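# Ratchet the strap over the crate until it stays taut

## Task

Pull the strap that runs over the crate tight and work the ratchet so that it, not the robot, keeps the strap taut once the hands let go.

## Robot and tools

Robot: two arms, left_arm and right_arm, each ending in a five-finger hand (right hand on right_arm, its mirror image on left_arm). Base positions in the scene frame: left_arm (-0.030, +0.400, 0) m, right_arm (-0.062, -0.378, 0) m, each turned slightly about z. Two reference images of the left hand can be viewed with show_instructions.

Frames: the scene frame has its origin at table-top height between the nominal bases, +z up, +x out over the table, left_arm on the +y side. Reported hand positions, orientations (quat_wxyz) and velocities are in each arm's own base frame. Fixed cameras and the table use the scene frame. Motion offsets are along the current Hand target's own axes. The hand point sits about 5 cm in front of the palm, 15 cm from the wrist flange; its +z runs along the straight fingers, +y out of the palm, +x across the palm away from the thumb on the right hand (toward the thumb on the left hand). Straight fingertips reach 6 to 7 cm past it. A wrist bracket on the little-finger side can strike things, and the wrist can hang below the hand and touch the table first.

The 28-number row (every call, both arms always present, each value in [-1, 1]): left dx, dy, dz, rx, ry, rz; left thumb_turn, thumb_bend, index, middle, ring, little; left force_limit, speed; then the same 14 for the right arm. The six pose numbers are an offset, not a pose: they are measured from that arm's Hand target as it stood when the action or move began, along that target's axes; 1.0 equals 0.6 m of translation or 180 degrees, and rx, ry, rz form a single rotation vector. All zeros re-requests the current Hand target. The six finger numbers are absolute targets: -1 open/straight (thumb beside palm), +1 closed (thumb opposite fingers). force_limit maps -1..+1 to roughly 0..10 N at the fingertip (0..15 N for the two thumb motors); speed rises linearly to full at +0.48. To leave a hand unchanged, resend its last executed eight numbers (or, before any were sent, its hand_measured plus hand_force_limit and hand_speed). For a soft grip close at speed -0.94 or below. A thumb in front of the palm with fingers closing holds items about 3.5 to 6.5 cm thick, or handles down to about 2.5 cm.

Tools:
- execute_actions(actions, cameras): actions is a list of actions; each action is up to 15 rows, one per 1/30 s step, every row an offset from the action's starting Hand target (not from the prior row); a short action repeats its final row. Images come back only for an empty list or when cameras names them.
- move(target, speed, blend, stop_force, zero, blocking, cameras): straight-line paths for both arms toward one row or a list of up to 15 rows, all offsets from the same starting Hand targets. speed in m/s, 0.002 to 3.6, default 0.25 (turn rate twice that in rad/s), one value or one per target. blend in metres rounds corners of a list. stop_force in N, 3 to 120, ends an arm's path when its wrist sensor feels that much push; zero (default true) resets the reference first. blocking=false returns early and cannot be combined with stop_force. Moves do not avoid obstacles; the result adds a move: line (done, off_target, moving, held, fault, plus limits such as paced or held).
- wait(seconds 0 to 10), stop() to brake a running move, zoom_image(camera, region [x0,y0,x1,y1] pixels, at most 504 square), zero_wrist_force(arm), finished_scene(scene=1).

Cameras: cam_high, cam_ratchet, cam_left_wrist, cam_right_wrist, each 672x504.

Results: Hand target is the last commanded pose (orientation clipped to within 32 degrees of the measured one); the hand often stops a little short, and the next command asks again. end_effector_position in metres, joint positions and torques, Wrist force and Wrist torque in the end effector's axes (force from the surface into the arm, plus a peak line), hand_measured, hand_stopped_by (moving, target, force, stalled, fault) and hand_load_n, all in motor order. A grip loss shows as hand_load_n dropping near zero. MOTOR HOT warns of heating.

Avoid: letting anything fall or leaving it off the table (fails the task); hitting fixed or heavy objects hard; aiming even slightly past a firm contact, since arms are stiff; about 150 N outside force or joint torque limits (141 N m big joints, 26.3 N m wrist joints) cause a 10 s fault stop; motors at 85 °C brake an arm for 30 to 60 s; contact or squeezing between the two arms; paths passing near an arm's own base. Approach contacts slowly with stop_force, press briefly, and back off in the same reply. The strap must stay tight with the robot not touching it before finishing.

Each tool is called after "Request:" as name(argument=value, ...) on one line, values as JSON.

Reference images:

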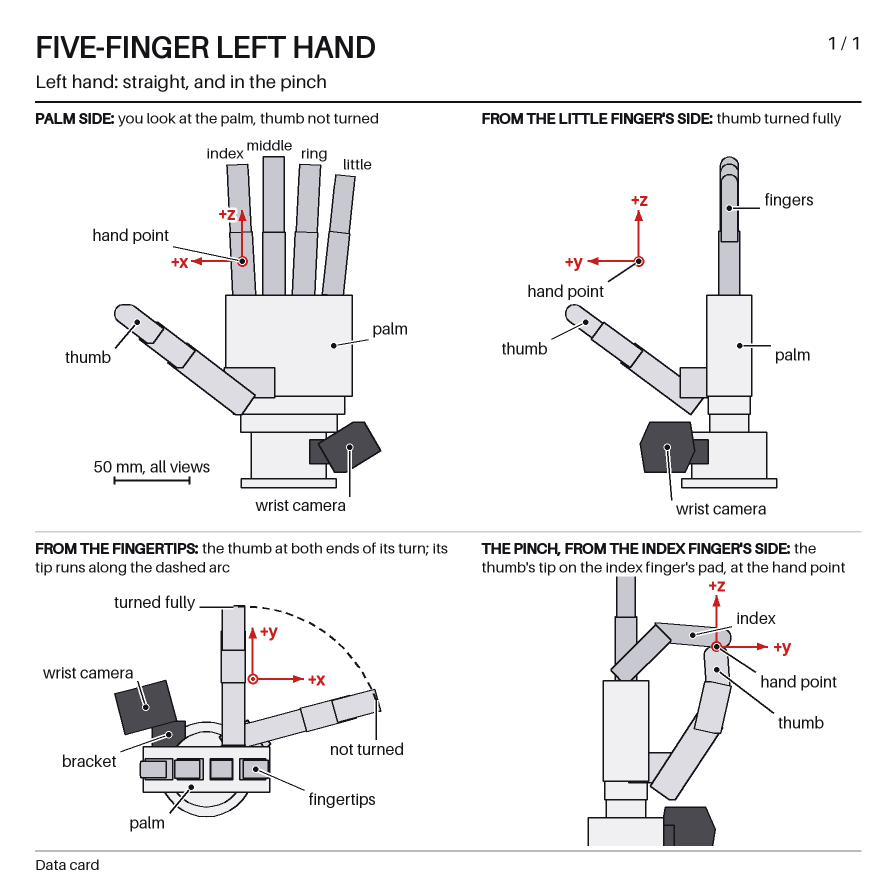

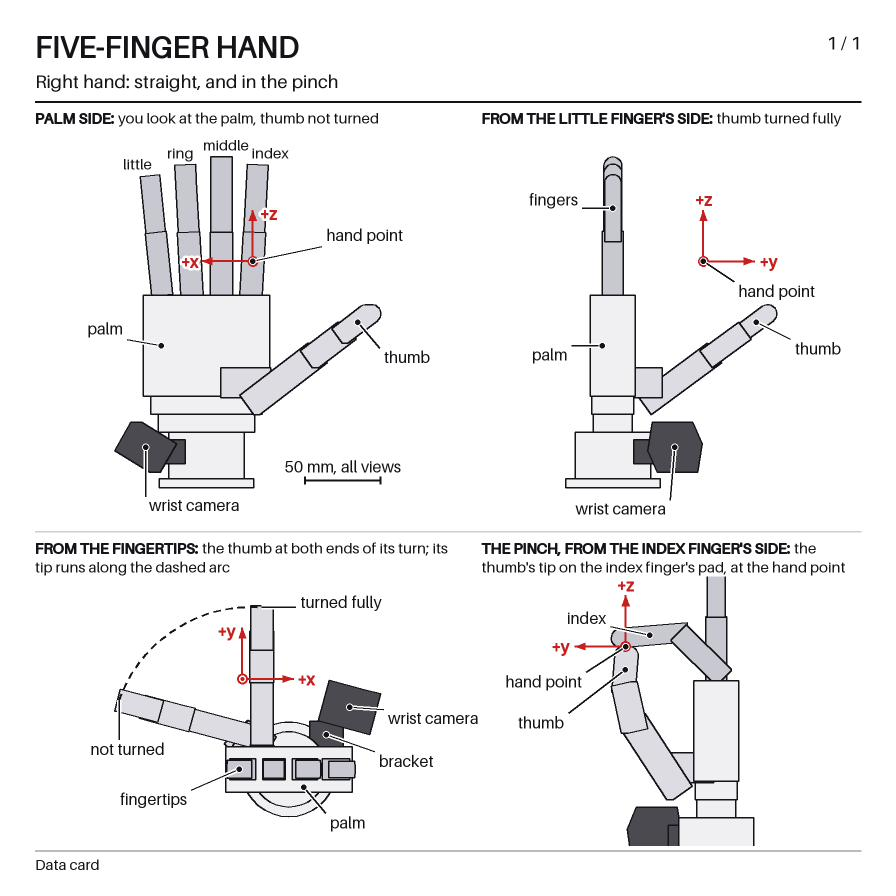

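## Session

Request:
execute_actions(actions=[])

Scene clock: 0.00 s.
left_arm: end_effector_position=(+0.2586, +0.0962, +0.2619) hand_measured=(-1.000, -1.000, -1.000, -1.000, -1.000, -1.000) hand_load_n=(+0.0, +0.0, +0.0, +0.0, +0.0, +0.0) hand_stopped_by=(target, target, target, target, target, target) hand_force_limit=0.00 hand_speed=-0.80 end_effector_quat_wxyz=(-0.037, +0.193, +0.947, +0.254) | right_arm: end_effector_position=(-0.0091, +0.3140, +0.2030) hand_measured=(-1.000, -1.000, -1.000, -1.000, -1.000, -1.000) hand_load_n=(+0.0, +0.0, +0.0, +0.0, +0.0, +0.0) hand_stopped_by=(target, target, target, target, target, target) hand_force_limit=0.00 hand_speed=-0.80 end_effector_quat_wxyz=(+0.162, -0.317, +0.915, -0.190)
Joint positions: left_arm=[3.332 -1.485 -1.985 2.037 -2.072 -0.943] | right_arm=[1.48 -1.472 1.905 1.369 2.024 -0.704]
Joint velocities: within noise
Joint torques (N m): no reading
Motor temperatures (°C): left_arm=[33 32 26 39 38 36] | right_arm=[29 27 35 43 38 41]
Wrist force (N): no reading
Wrist torque (N m): no reading
Wrist force, peak (N): no reading
Hand target: left_arm +0.2586, +0.0962, +0.2619; -0.037, +0.193, +0.947, +0.254 | right_arm -0.0091, +0.3140, +0.2030; +0.162, -0.317, +0.915, -0.190

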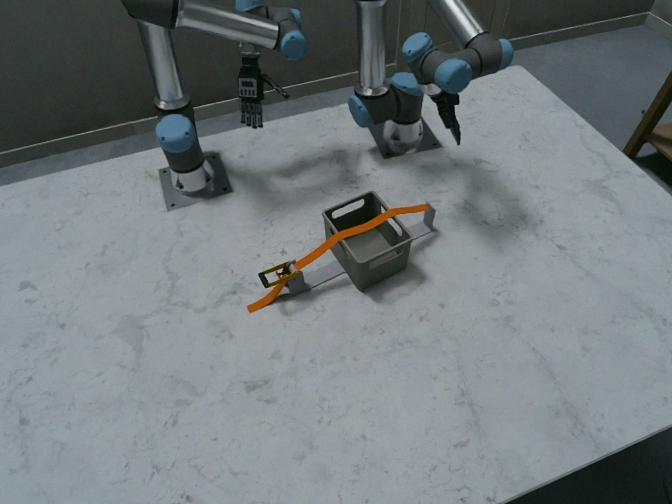

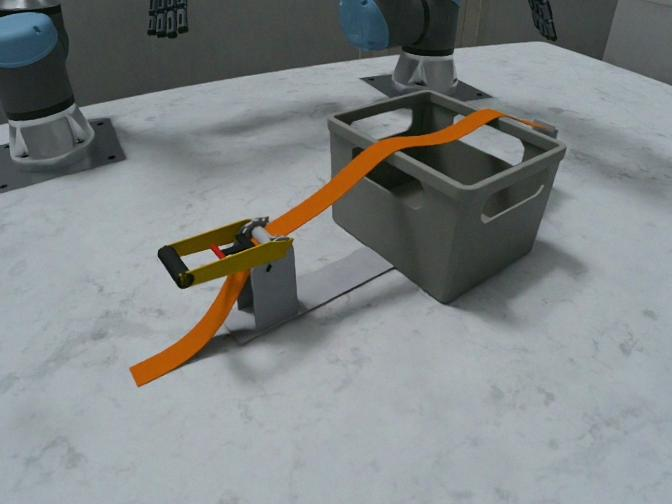

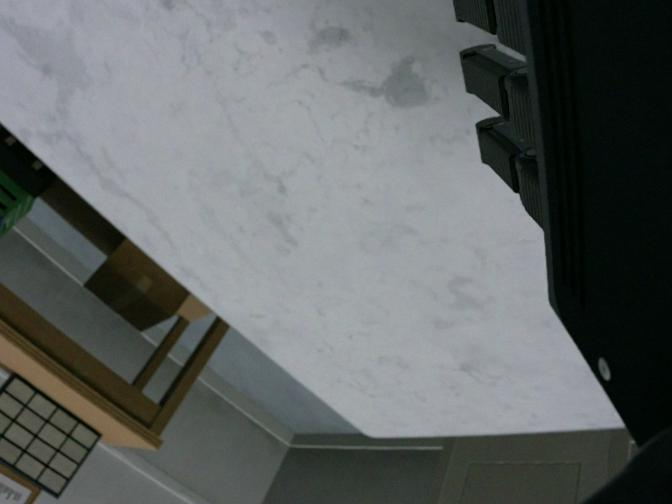

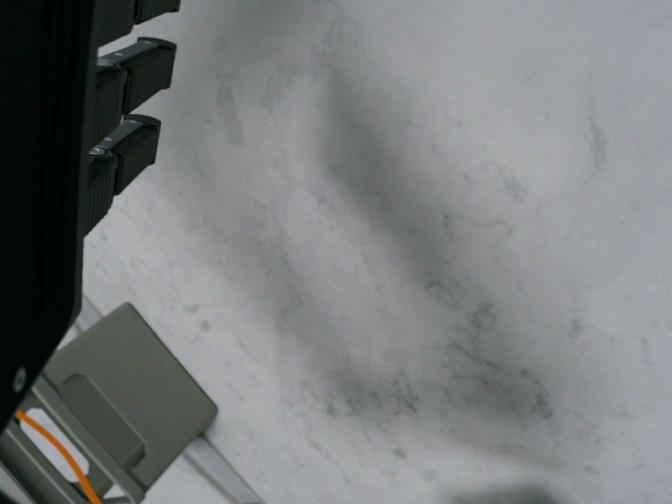

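Request:
zoom_image(camera="cam_ratchet", region=[120, 190, 340, 400])

Request:
zoom_image(camera="cam_high", region=[230, 180, 450, 330])

Request:
zoom_image(camera="cam_ratchet", region=[230, 70, 600, 340])

Scaled by 2.291.

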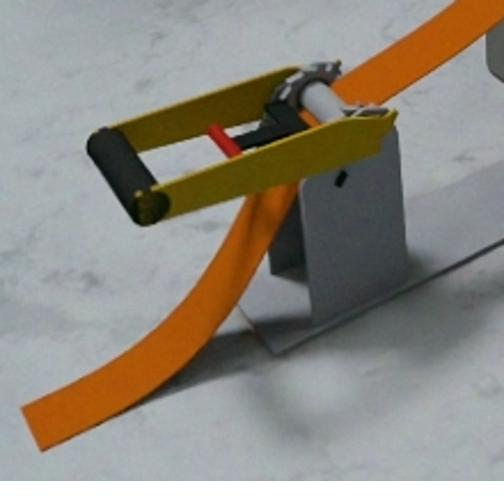

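Scaled by 2.291.

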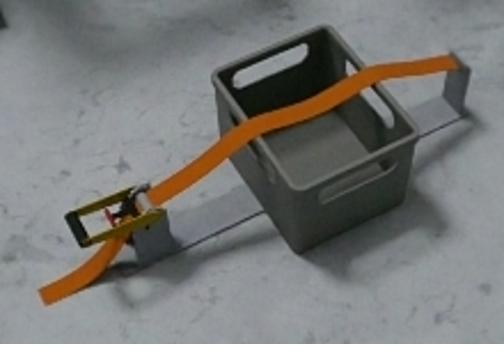

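Scaled by 1.362.

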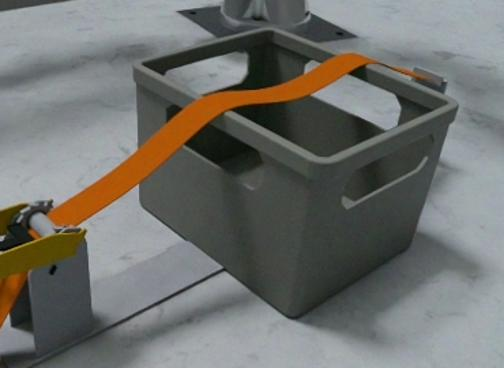

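Request:
move(target=[[0,0,0,0,0,0,-1,-1,-1,-1,-1,-1,0,-0.8,-0.2465,-0.642,0.195,-0.025,0.058,0.0745,1,-1,-1,-1,-1,-1,0,-0.2],[0,0,0,0,0,0,-1,-1,-1,-1,-1,-1,0,-0.8,-0.422,-0.922,0.470,-0.05,0.1164,0.1489,1,-1,-1,-1,-1,-1,0,-0.2]], blend=0.05, speed=0.25, cameras=["all"])

Scene clock: 33.20 s.
left_arm: end_effector_position=(+0.2586, +0.0962, +0.2619) hand_measured=(-1.000, -1.000, -1.000, -1.000, -1.000, -1.000) hand_load_n=(+0.0, -0.5, +0.0, +0.0, +0.0, +0.0) hand_stopped_by=(target, target, target, target, target, target) hand_force_limit=0.00 hand_speed=-0.80 end_effector_quat_wxyz=(-0.037, +0.193, +0.947, +0.254) | right_arm: end_effector_position=(+0.5843, +0.0052, +0.2503) hand_measured=(+1.000, -1.000, -1.000, -1.000, -1.000, -1.000) hand_load_n=(+0.0, +0.0, +0.0, +0.0, +0.0, +0.0) hand_stopped_by=(target, target, target, target, target, target) hand_force_limit=0.00 hand_speed=-0.20 end_effector_quat_wxyz=(+0.009, -0.070, +0.989, -0.130) end_effector_velocity=(+0.002, +0.000, +0.001) end_effector_angular_velocity=(-0.001, -0.003, +0.000)
Joint positions: left_arm=[3.332 -1.485 -1.985 2.037 -2.072 -0.943] | right_arm=[-0.23 -0.961 0.944 1.49 1.814 -1.954]
Joint velocities: left_arm=[within noise] | right_arm=[0 0.002 -0.006 0.001 0 0]
Joint torques (N m): left_arm=[1.57 10.88 17.41 -2.36 -1.05 -0.14] | right_arm=[12.3 -32.1 -22.63 3.18 2.17 -0.79]
Wrist force (N): left_arm=[-0.4 -0.2 0.1] | right_arm=[0.2 -0.2 0.0]
Wrist torque (N m): left_arm=[-0.04 0.06 -0.02] | right_arm=[-0.01 0.00 0.00]
Wrist force, peak (N): left_arm=[-0.3 -0.7 0.5] | right_arm=[0.8 2.4 -0.7]
Hand target: left_arm +0.2586, +0.0962, +0.2619; -0.037, +0.193, +0.947, +0.254 | right_arm +0.5843, +0.0053, +0.2503; +0.009, -0.070, +0.989, -0.130
Off the commanded pose: left_arm 0.000 m, 0 deg | right_arm 0.000 m, 0 deg.
move: done
camera_calibration:
cam_right_wrist: T_world_to_cam=[[-0.402366, 0.879931, -0.252634, 0.292827], [0.784791, 0.473626, 0.399727, -0.558899], [0.471386, -0.0374286, -0.881133, 0.0616928], [0, 0, 0, 1]] pos_world=[0.527361, 0.00935105, 0.351744]

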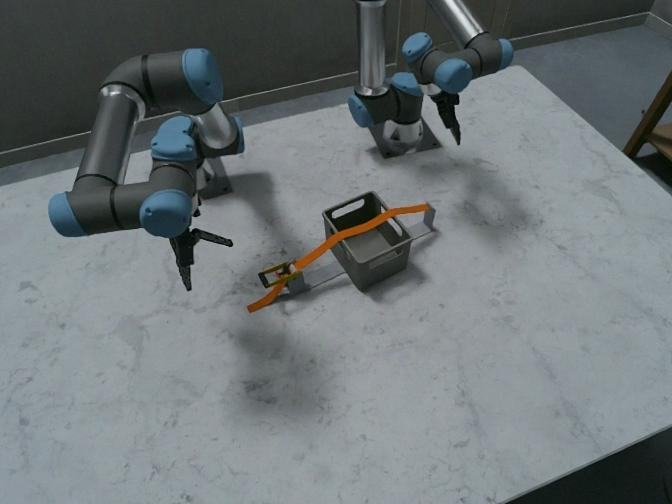

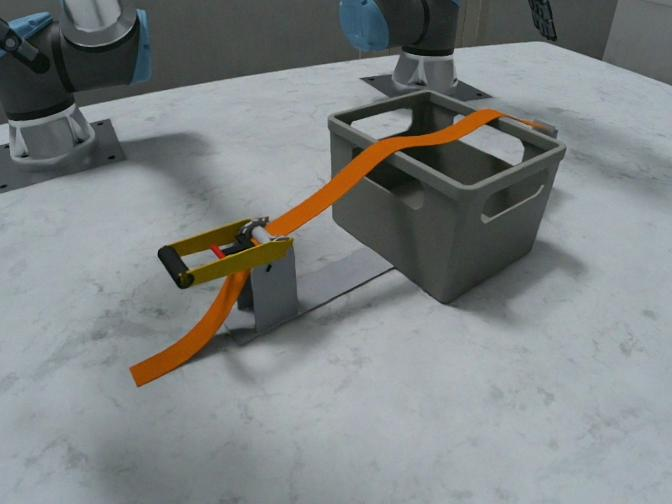

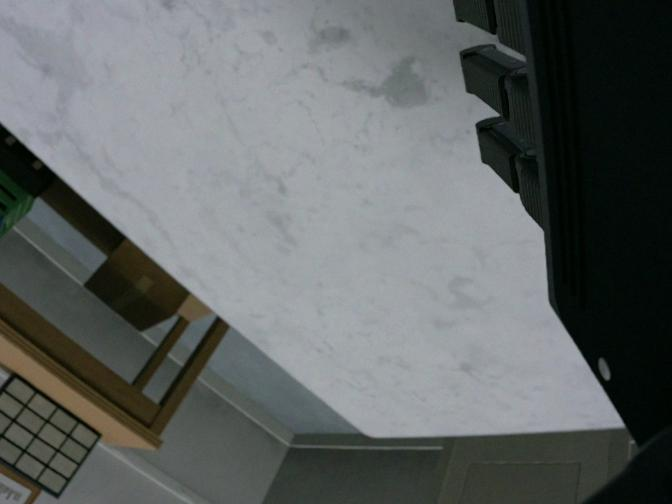

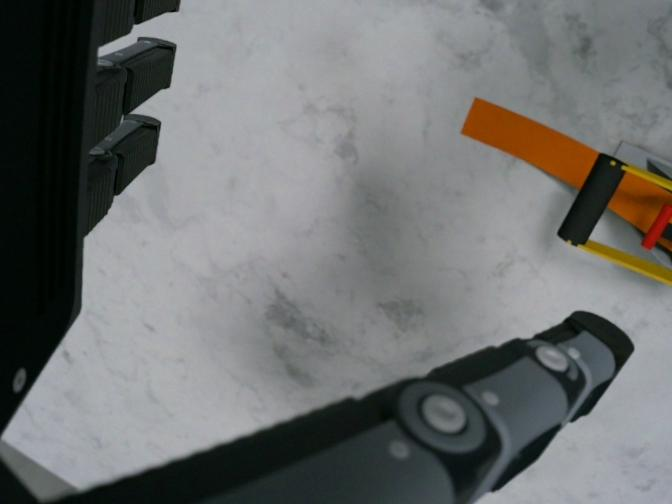

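Request:
move(target=[0,0,0,0,0,0,-1,-1,-1,-1,-1,-1,0,-0.8,0.132,0.2456,-0.0657,0,0,0,1,-1,-1,-1,-1,-1,0,-0.2], cameras=["cam_right_wrist","cam_ratchet"])

Scene clock: 46.30 s.
left_arm: end_effector_position=(+0.2586, +0.0962, +0.2619) hand_measured=(-1.000, -1.000, -1.000, -1.000, -1.000, -1.000) hand_load_n=(+0.0, +0.0, +0.0, +0.0, +0.0, +0.0) hand_stopped_by=(target, target, target, target, target, target) hand_force_limit=0.00 hand_speed=-0.80 end_effector_quat_wxyz=(-0.037, +0.193, +0.947, +0.254) | right_arm: end_effector_position=(+0.4845, +0.1451, +0.2502) hand_measured=(+1.000, -1.000, -1.000, -1.000, -1.000, -1.000) hand_load_n=(+0.0, +0.0, +0.0, +0.0, +0.0, +0.0) hand_stopped_by=(target, target, target, target, target, target) hand_force_limit=0.00 hand_speed=-0.20 end_effector_quat_wxyz=(+0.009, -0.070, +0.989, -0.130)
Joint positions: left_arm=[3.332 -1.485 -1.985 2.037 -2.072 -0.943] | right_arm=[0.031 -1.167 1.276 1.432 1.831 -1.685]
Joint torques (N m): left_arm=[0.24 9.85 17.02 -2.81 -0.99 -0.18] | right_arm=[9.91 -37.17 -10.49 4.7 0.13 1.64]
Wrist force (N): left_arm=[-0.1 -0.6 -0.1] | right_arm=[0.3 -0.3 0.0]
Wrist torque (N m): left_arm=[-0.07 0.02 0.01] | right_arm=[-0.03 -0.03 -0.02]
Wrist force, peak (N): left_arm=[-0.2 -0.7 0.0] | right_arm=[-0.7 -2.2 0.7]
Hand target: left_arm +0.2586, +0.0962, +0.2619; -0.037, +0.193, +0.947, +0.254 | right_arm +0.4844, +0.1452, +0.2502; +0.009, -0.070, +0.989, -0.130
Off the commanded pose: left_arm 0.000 m, 0 deg | right_arm 0.000 m, 0 deg.
move: done
camera_calibration:
cam_right_wrist: T_world_to_cam=[[-0.402543, 0.879836, -0.25268, 0.129762], [0.784745, 0.473801, 0.399611, -0.546755], [0.471312, -0.0374287, -0.881172, 0.114015], [0, 0, 0, 1]] pos_world=[0.427561, 0.149151, 0.351744]
Images, in order (width x height): cam_ratchet 672x504, cam_right_wrist 672x504.

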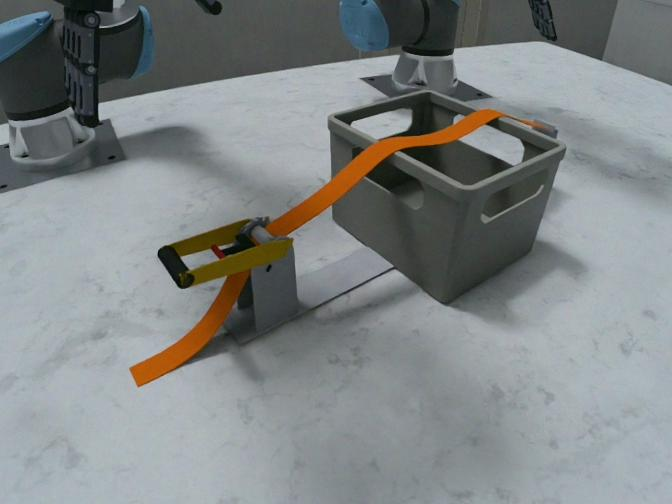

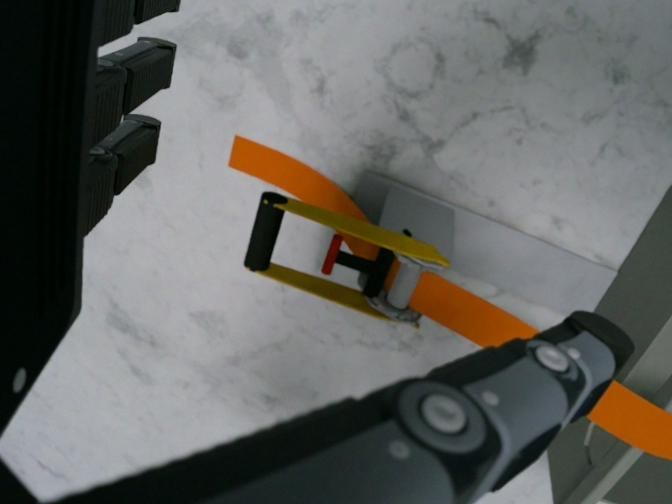

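Request:
zoom_image(camera="cam_right_wrist", region=[210, 120, 470, 350])

Scaled by 1.938.

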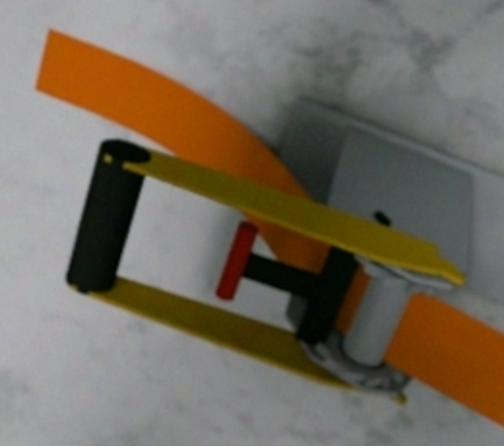

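Request:
move(target=[[0,0,0,0,0,0,-1,-1,-1,-1,-1,-1,0,-0.8,-0.1525,-0.1713,0.1325,0,0,0,1,0.0,-0.3,-0.3,-1,-1,0,-0.5],[0,0,0,0,0,0,-1,-1,-1,-1,-1,-1,0,-0.8,-0.1525,-0.1415,0.2438,0,0,0,1,0.0,-0.3,-0.3,-1,-1,0,-0.5]], blend=0.02, cameras=["cam_right_wrist","cam_ratchet"])

Scene clock: 80.00 s.
left_arm: end_effector_position=(+0.2586, +0.0962, +0.2619) hand_measured=(-1.000, -1.000, -1.000, -1.000, -1.000, -1.000) hand_load_n=(+0.0, +0.0, +0.0, +0.0, +0.0, +0.0) hand_stopped_by=(target, target, target, target, target, target) hand_force_limit=0.00 hand_speed=-0.80 end_effector_quat_wxyz=(-0.037, +0.193, +0.947, +0.254) | right_arm: end_effector_position=(+0.5919, +0.0394, +0.1310) hand_measured=(+1.000, +0.000, -0.300, -0.300, -1.000, -1.000) hand_load_n=(+0.0, +0.0, +0.0, +0.0, +0.0, +0.0) hand_stopped_by=(target, target, target, target, target, target) hand_force_limit=0.00 hand_speed=-0.50 end_effector_quat_wxyz=(+0.009, -0.070, +0.989, -0.130)
Joint positions: left_arm=[3.332 -1.485 -1.985 2.037 -2.072 -0.943] | right_arm=[-0.165 -0.896 1.149 1.237 1.82 -1.887]
Joint torques (N m): left_arm=[0.72 8.5 18.5 -2.84 -0.72 -0.26] | right_arm=[-1.3 -36.56 -8.38 0.22 -0.25 -2.14]
Wrist force (N): left_arm=[0.2 0.0 -0.1] | right_arm=[0.4 -0.1 -0.2]
Wrist torque (N m): left_arm=[0.01 -0.03 0.01] | right_arm=[0.02 -0.04 -0.05]
Wrist force, peak (N): left_arm=[0.4 -0.7 0.3] | right_arm=[1.6 1.6 -1.2]
Hand target: left_arm +0.2586, +0.0962, +0.2619; -0.037, +0.193, +0.947, +0.254 | right_arm +0.5919, +0.0394, +0.1309; +0.009, -0.070, +0.989, -0.130
Off the commanded pose: left_arm 0.000 m, 0 deg | right_arm 0.000 m, 0 deg.
move: done
camera_calibration:
cam_right_wrist: T_world_to_cam=[[-0.402474, 0.879878, -0.252644, 0.235714], [0.784781, 0.473723, 0.399631, -0.533351], [0.47131, -0.0374289, -0.881173, -0.045679], [0, 0, 0, 1]] pos_world=[0.534961, 0.0435512, 0.232444]
Images, in order (width x height): cam_ratchet 672x504, cam_right_wrist 672x504.

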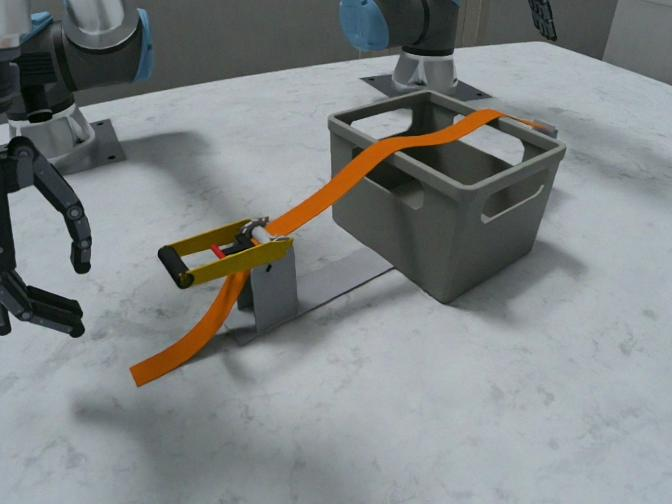

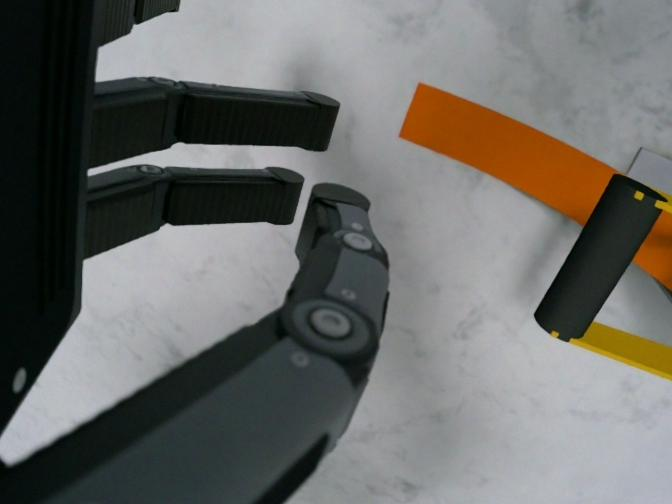

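Request:
move(target=[0,0,0,0,0,0,-1,-1,-1,-1,-1,-1,0,-0.8,0,0.1185,-0.0035,0,0,0,1,0.0,-0.3,-0.3,-1,-1,0,-0.5], speed=0.08, stop_force=8, cameras=["cam_right_wrist","cam_ratchet"])

Request:
zoom_image(camera="cam_ratchet", region=[100, 160, 340, 360])

Scene clock: 91.53 s.
left_arm: end_effector_position=(+0.2586, +0.0962, +0.2619) hand_measured=(-1.000, -1.000, -1.000, -1.000, -1.000, -1.000) hand_load_n=(+0.0, +0.0, +0.0, +0.0, +0.0, +0.0) hand_stopped_by=(target, target, target, target, target, target) hand_force_limit=0.00 hand_speed=-0.80 end_effector_quat_wxyz=(-0.037, +0.193, +0.947, +0.254) | right_arm: end_effector_position=(+0.5822, +0.1080, +0.1146) hand_measured=(+1.000, +0.000, -0.300, -0.300, -1.000, -1.000) hand_load_n=(+0.0, +0.0, +0.0, +0.0, +0.0, +0.0) hand_stopped_by=(target, target, target, target, target, target) hand_force_limit=0.00 hand_speed=-0.50 end_effector_quat_wxyz=(+0.009, -0.070, +0.989, -0.130)
Joint positions: left_arm=[3.332 -1.485 -1.985 2.037 -2.072 -0.943] | right_arm=[-0.042 -0.883 1.178 1.226 1.828 -1.76]
Joint torques (N m): left_arm=[0.94 11.13 16.84 -2.91 -1.1 -0.15] | right_arm=[-14.27 -48.76 -24.12 4.67 -1.13 1.52]
Wrist force (N): left_arm=[-0.2 -0.4 0.4] | right_arm=[0.2 0.0 0.0]
Wrist torque (N m): left_arm=[-0.09 0.04 -0.01] | right_arm=[0.01 0.00 0.00]
Wrist force, peak (N): left_arm=[0.0 -0.7 0.3] | right_arm=[0.6 -1.0 -0.1]
Hand target: left_arm +0.2586, +0.0962, +0.2619; -0.037, +0.193, +0.947, +0.254 | right_arm +0.5822, +0.1080, +0.1146; +0.009, -0.070, +0.989, -0.130
Off the commanded pose: left_arm 0.000 m, 0 deg | right_arm 0.000 m, 0 deg.
move: done
camera_calibration:
cam_right_wrist: T_world_to_cam=[[-0.402373, 0.879939, -0.252592, 0.167324], [0.784834, 0.473609, 0.399662, -0.551656], [0.471308, -0.0374294, -0.881174, -0.052993], [0, 0, 0, 1]] pos_world=[0.525262, 0.112051, 0.216044]
Images, in order (width x height): cam_ratchet 672x504, cam_right_wrist 672x504.

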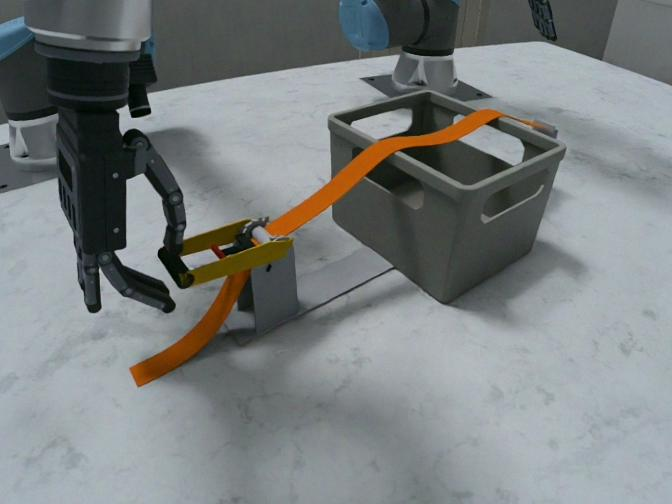

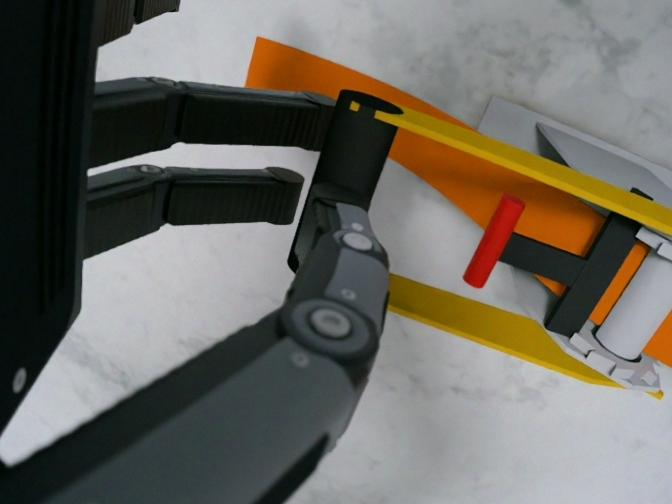

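Scaled by 2.100.

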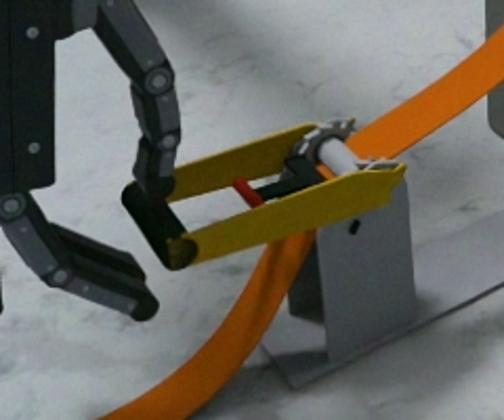

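Request:
move(target=[0,0,0,0,0,0,-1,-1,-1,-1,-1,-1,0,-0.8,0,0.0,0.02,0,0,0,1,0.0,-0.3,-0.3,-1,-1,0,-0.5], speed=0.02, stop_force=3)

Request:
move(target=[0,0,0,0,0,0,-1,-1,-1,-1,-1,-1,0,-0.8,0,0.0,0.0,0,0,0,1,0.0,0.35,0.35,-1,-1,-0.4,-0.85], cameras=["cam_right_wrist","cam_ratchet"])

Request:
zoom_image(camera="cam_ratchet", region=[100, 160, 340, 360])

Scene clock: 98.70 s.
left_arm: end_effector_position=(+0.2586, +0.0962, +0.2619) hand_measured=(-1.000, -1.000, -1.000, -1.000, -1.000, -1.000) hand_load_n=(+0.0, +0.0, +0.0, +0.0, +0.0, +0.0) hand_stopped_by=(target, target, target, target, target, target) hand_force_limit=0.00 hand_speed=-0.80 end_effector_quat_wxyz=(-0.037, +0.193, +0.947, +0.254) | right_arm: end_effector_position=(+0.5826, +0.1049, +0.1030) hand_measured=(+1.000, +0.000, -0.300, -0.300, -1.000, -1.000) hand_load_n=(+0.0, +0.0, +0.0, +0.0, +0.0, +0.0) hand_stopped_by=(target, target, target, target, target, target) hand_force_limit=0.00 hand_speed=-0.50 end_effector_quat_wxyz=(+0.009, -0.070, +0.989, -0.130)
Joint positions: left_arm=[3.332 -1.485 -1.985 2.037 -2.072 -0.943] | right_arm=[-0.048 -0.874 1.194 1.2 1.828 -1.766]
Joint torques (N m): left_arm=[-0.36 9.97 16.32 -2.7 -1.03 -0.2] | right_arm=[9.87 -48.13 -24.53 4.68 -1.04 1.62]
Wrist force (N): left_arm=[0.1 -0.3 0.0] | right_arm=[0.2 -0.1 0.0]
Wrist torque (N m): left_arm=[-0.04 -0.02 0.03] | right_arm=[0.00 -0.01 -0.01]
Wrist force, peak (N): left_arm=[0.2 -0.7 0.0] | right_arm=[0.4 0.1 -0.6]
Hand target: left_arm +0.2586, +0.0962, +0.2619; -0.037, +0.193, +0.947, +0.254 | right_arm +0.5826, +0.1049, +0.1030; +0.009, -0.070, +0.989, -0.130
Off the commanded pose: left_arm 0.000 m, 0 deg | right_arm 0.000 m, 0 deg.
move: done

Scene clock: 99.70 s.
left_arm: end_effector_position=(+0.2586, +0.0962, +0.2619) hand_measured=(-1.000, -1.000, -1.000, -1.000, -1.000, -1.000) hand_load_n=(+0.0, +0.0, +0.0, +0.0, +0.0, +0.0) hand_stopped_by=(target, target, target, target, target, target) hand_force_limit=0.00 hand_speed=-0.80 end_effector_quat_wxyz=(-0.037, +0.193, +0.947, +0.254) | right_arm: end_effector_position=(+0.5826, +0.1049, +0.1030) hand_measured=(+1.000, +0.000, +0.002, +0.004, -1.000, -1.000) hand_load_n=(+0.0, +1.0, +6.0, +2.5, +0.0, +0.0) hand_stopped_by=(target, target, force, force, target, target) hand_force_limit=-0.40 hand_speed=-0.85 end_effector_quat_wxyz=(+0.009, -0.070, +0.989, -0.130)
Joint positions: left_arm=[3.332 -1.485 -1.985 2.037 -2.072 -0.943] | right_arm=[-0.048 -0.874 1.194 1.2 1.828 -1.766]
Joint torques (N m): left_arm=[-0.14 10.79 17.67 -2.82 -0.9 0.08] | right_arm=[10.09 -48.37 -22.8 4.26 -0.77 1.65]
Wrist force (N): left_arm=[0.1 -0.1 -0.1] | right_arm=[-0.2 -4.6 1.5]
Wrist torque (N m): left_arm=[-0.01 -0.01 0.01] | right_arm=[-0.04 0.04 -0.02]
Wrist force, peak (N): left_arm=[0.0 -0.5 0.3] | right_arm=[-0.2 -5.5 2.7]
Hand target: left_arm +0.2586, +0.0962, +0.2619; -0.037, +0.193, +0.947, +0.254 | right_arm +0.5826, +0.1049, +0.1030; +0.009, -0.070, +0.989, -0.130
Off the commanded pose: left_arm 0.000 m, 0 deg | right_arm 0.000 m, 0 deg.
move: done
camera_calibration:
cam_right_wrist: T_world_to_cam=[[-0.402373, 0.879939, -0.252592, 0.167283], [0.784834, 0.473609, 0.399662, -0.545866], [0.471308, -0.0374294, -0.881174, -0.0635192], [0, 0, 0, 1]] pos_world=[0.525662, 0.108951, 0.204444]
Images, in order (width x height): cam_ratchet 672x504, cam_right_wrist 672x504.

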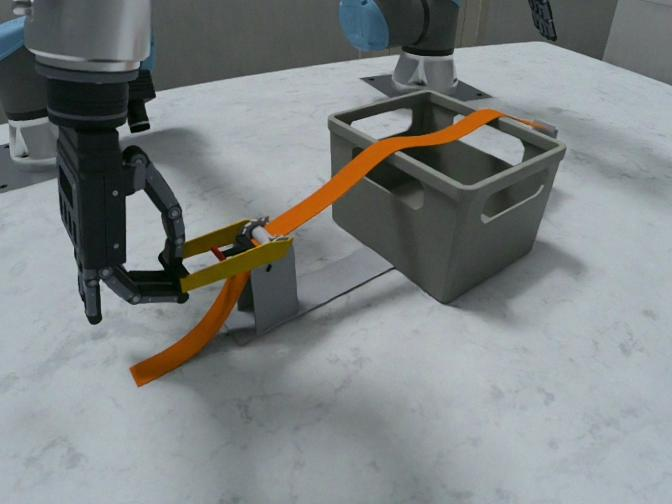

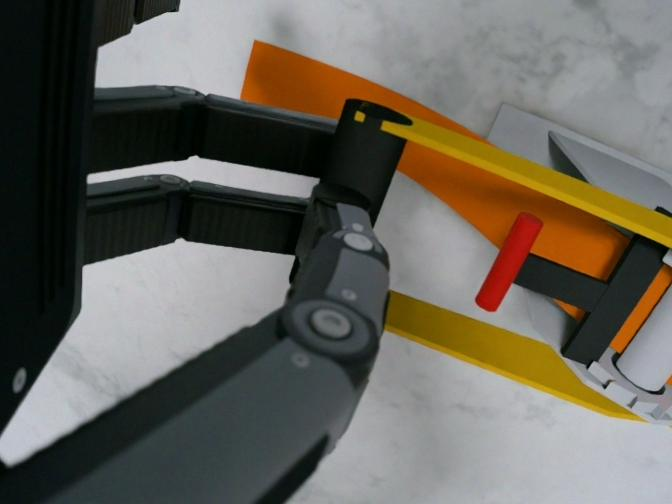

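Scaled by 2.100.

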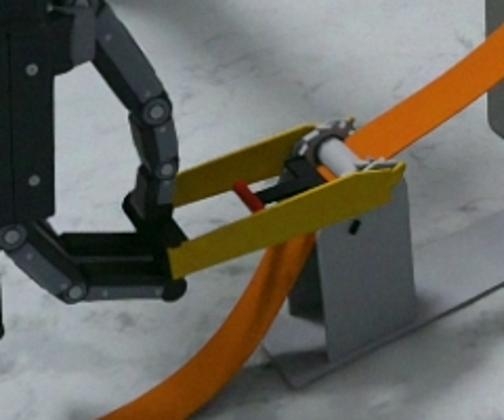

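Request:
move(target=[[0,0,0,0,0,0,-1,-1,-1,-1,-1,-1,0,-0.8,0,-0.0012,-0.0226,0.0556,0,0,1,0.0,0.35,0.35,-1,-1,-0.4,-0.85],[0,0,0,0,0,0,-1,-1,-1,-1,-1,-1,0,-0.8,0,0.0016,-0.0451,0.1111,0,0,1,0.0,0.35,0.35,-1,-1,-0.4,-0.85]], blend=0.005, speed=0.1, cameras=["cam_right_wrist","cam_ratchet"])

Request:
zoom_image(camera="cam_ratchet", region=[100, 160, 340, 360])

Scene clock: 116.23 s.
left_arm: end_effector_position=(+0.2586, +0.0962, +0.2619) hand_measured=(-1.000, -1.000, -1.000, -1.000, -1.000, -1.000) hand_load_n=(+0.0, +0.0, +0.0, +0.0, +0.0, +0.0) hand_stopped_by=(target, target, target, target, target, target) hand_force_limit=0.00 hand_speed=-0.80 end_effector_quat_wxyz=(-0.037, +0.193, +0.947, +0.254) | right_arm: end_effector_position=(+0.5815, +0.1128, +0.1288) hand_measured=(+1.000, +0.000, +0.002, +0.004, -1.000, -1.000) hand_load_n=(+1.5, +2.0, +5.5, +1.0, +0.0, +0.0) hand_stopped_by=(target, target, force, force, target, target) hand_force_limit=-0.40 hand_speed=-0.85 end_effector_quat_wxyz=(+0.021, -0.067, +0.951, -0.300)
Joint positions: left_arm=[3.332 -1.485 -1.985 2.037 -2.072 -0.943] | right_arm=[0.125 -0.845 1.132 1.272 2.181 -1.591]
Joint torques (N m): left_arm=[-0.2 9.3 17.33 -2.99 -0.61 -0.28] | right_arm=[-12.7 -49.81 -7.55 0.86 0.35 -1.85]
Wrist force (N): left_arm=[0.0 -0.2 0.0] | right_arm=[-1.2 -1.6 0.5]
Wrist torque (N m): left_arm=[-0.03 0.00 0.01] | right_arm=[-0.01 0.04 0.02]
Wrist force, peak (N): left_arm=[0.0 -0.8 0.3] | right_arm=[0.4 -5.5 2.9]
Hand target: left_arm +0.2586, +0.0962, +0.2619; -0.037, +0.193, +0.947, +0.254 | right_arm +0.5815, +0.1127, +0.1289; +0.021, -0.067, +0.951, -0.300
Off the commanded pose: left_arm 0.000 m, 0 deg | right_arm 0.000 m, 0 deg.
move: done
camera_calibration:
cam_right_wrist: T_world_to_cam=[[-0.382489, 0.739068, -0.554509, 0.20967], [0.768658, 0.587545, 0.252895, -0.543681], [0.512706, -0.329498, -0.79282, -0.0423995], [0, 0, 0, 1]] pos_world=[0.519839, 0.150506, 0.220143]
Images, in order (width x height): cam_ratchet 672x504, cam_right_wrist 672x504.

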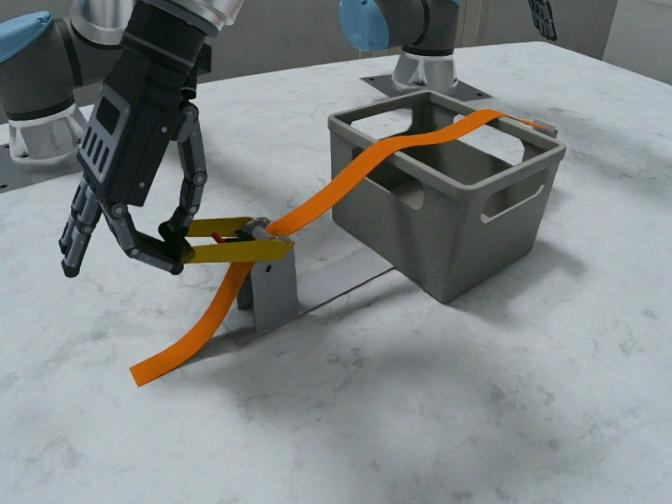

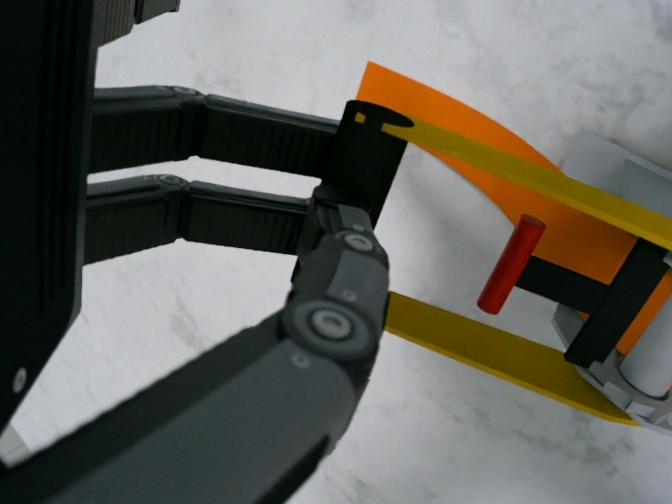

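Scaled by 2.100.

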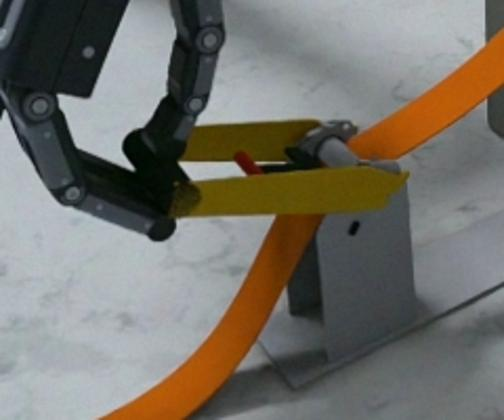

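Request:
move(target=[[0,0,0,0,0,0,-1,-1,-1,-1,-1,-1,0,-0.8,0,-0.0009,-0.0283,0.0694,0,0,1,0.0,0.35,0.35,-1,-1,-0.4,-0.85],[0,0,0,0,0,0,-1,-1,-1,-1,-1,-1,0,-0.8,0,0.0045,-0.056,0.1389,0,0,1,0.0,0.35,0.35,-1,-1,-0.4,-0.85]], blend=0.005, speed=0.1, cameras=["cam_high","cam_right_wrist","cam_ratchet"])

Request:
zoom_image(camera="cam_ratchet", region=[100, 160, 340, 360])

Scene clock: 129.70 s.
left_arm: end_effector_position=(+0.2586, +0.0962, +0.2619) hand_measured=(-1.000, -1.000, -1.000, -1.000, -1.000, -1.000) hand_load_n=(+0.0, +0.0, +0.0, +0.0, +0.0, +0.0) hand_stopped_by=(target, target, target, target, target, target) hand_force_limit=0.00 hand_speed=-0.80 end_effector_quat_wxyz=(-0.037, +0.193, +0.947, +0.254) | right_arm: end_effector_position=(+0.5788, +0.1323, +0.1531) hand_measured=(+1.000, +0.000, +0.002, +0.004, -1.000, -1.000) hand_load_n=(+1.0, -1.5, +7.0, +1.5, +0.0, +0.0) hand_stopped_by=(target, target, force, force, target, target) hand_force_limit=-0.40 hand_speed=-0.85 end_effector_quat_wxyz=(+0.035, -0.062, +0.872, -0.484)
Joint positions: left_arm=[3.332 -1.485 -1.985 2.037 -2.072 -0.943] | right_arm=[0.309 -0.723 1.07 1.485 2.563 -1.262]
Joint torques (N m): left_arm=[0.34 10.63 18.9 -3.12 -0.78 -0.08] | right_arm=[-5.01 -50.24 -18.64 0.28 -2.15 -2.39]
Wrist force (N): left_arm=[0.1 -0.5 0.3] | right_arm=[-1.8 -6.4 1.4]
Wrist torque (N m): left_arm=[-0.09 0.00 0.02] | right_arm=[-0.14 -0.02 -0.01]
Wrist force, peak (N): left_arm=[0.2 -0.7 -0.1] | right_arm=[-6.1 -7.3 4.0]
Hand target: left_arm +0.2586, +0.0962, +0.2619; -0.037, +0.193, +0.947, +0.254 | right_arm +0.5788, +0.1322, +0.1531; +0.035, -0.062, +0.872, -0.484 (not the last commanded pose)
Off the commanded pose: left_arm 0.000 m, 0 deg | right_arm 0.002 m, 2 deg.
move: held (right_arm; a check stopped the path); path passed 1 of 2 targets; limits=held
pose unreachable (right arm): on one or more control steps of this call, first in action 0 (counted from 0), this arm could not follow its commanded pose, so it was not sent that pose on those steps. It may still have moved: this result reports where it is.
cause: moving toward the commanded pose would bring two parts of the arm too close to each other (joints 4 (wrist 1) to 6 (wrist 3) lie between them).
camera_calibration:
cam_right_wrist: T_world_to_cam=[[-0.343218, 0.46089, -0.818402, 0.262039], [0.759582, 0.648726, 0.0467848, -0.530417], [0.552481, -0.605586, -0.572739, -0.0355087], [0, 0, 0, 1]] pos_world=[0.51245, 0.201821, 0.218932]
Images, in order (width x height): cam_high 672x504, cam_ratchet 672x504, cam_right_wrist 672x504.

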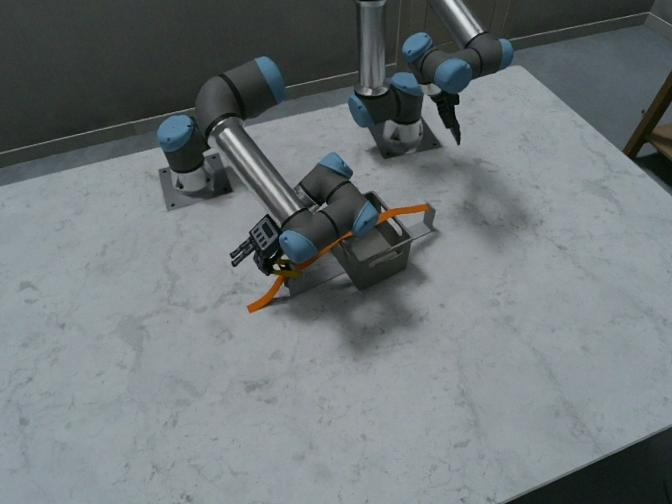

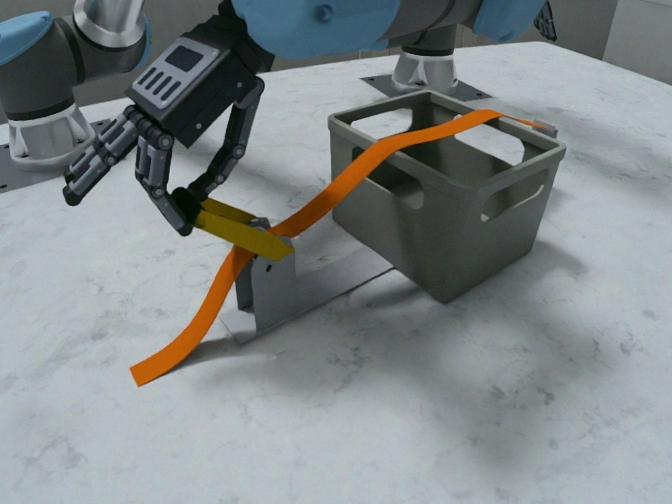

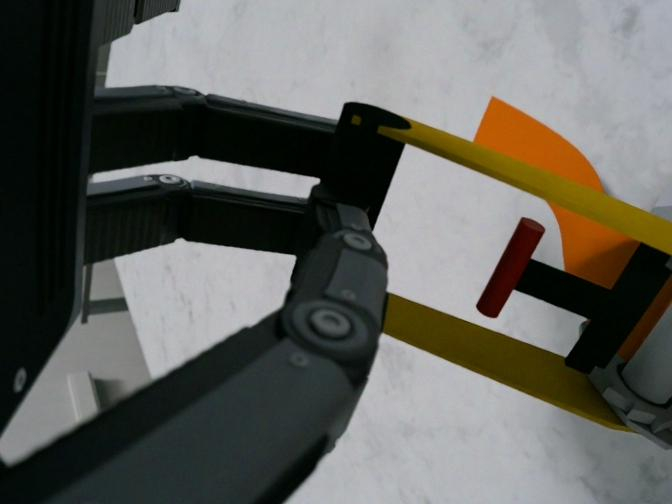

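Scaled by 2.100.

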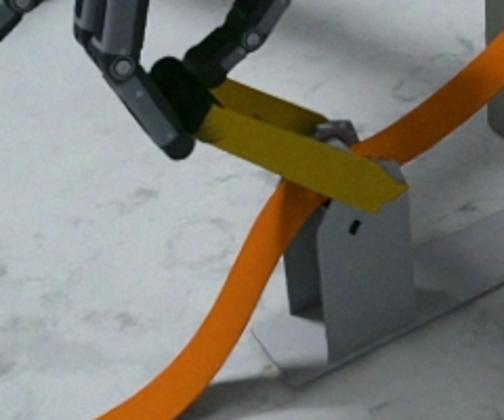

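Request:
zoom_image(camera="cam_ratchet", region=[230, 70, 600, 340])

Request:
zoom_image(camera="cam_ratchet", region=[200, 180, 320, 280])

Request:
zoom_image(camera="cam_right_wrist", region=[450, 150, 672, 480])

Scaled by 1.362.

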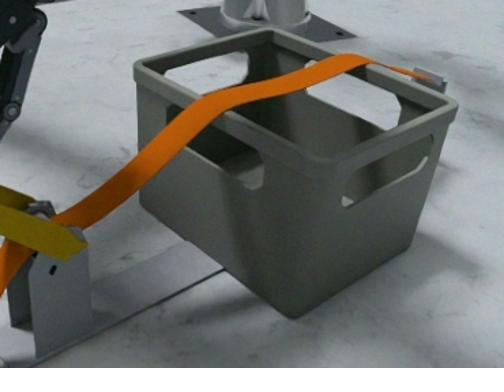

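Scaled by 4.200.

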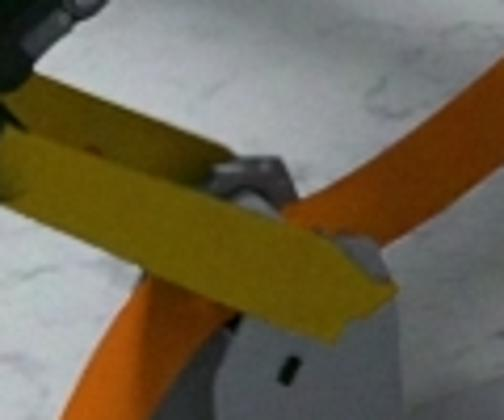

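Scaled by 1.527.

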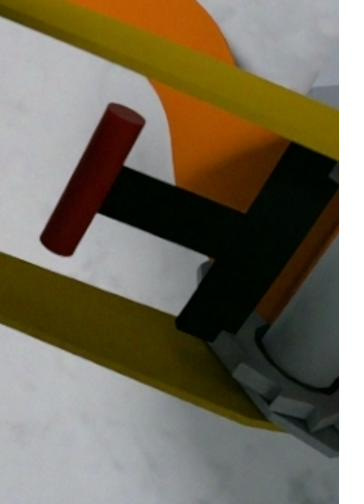

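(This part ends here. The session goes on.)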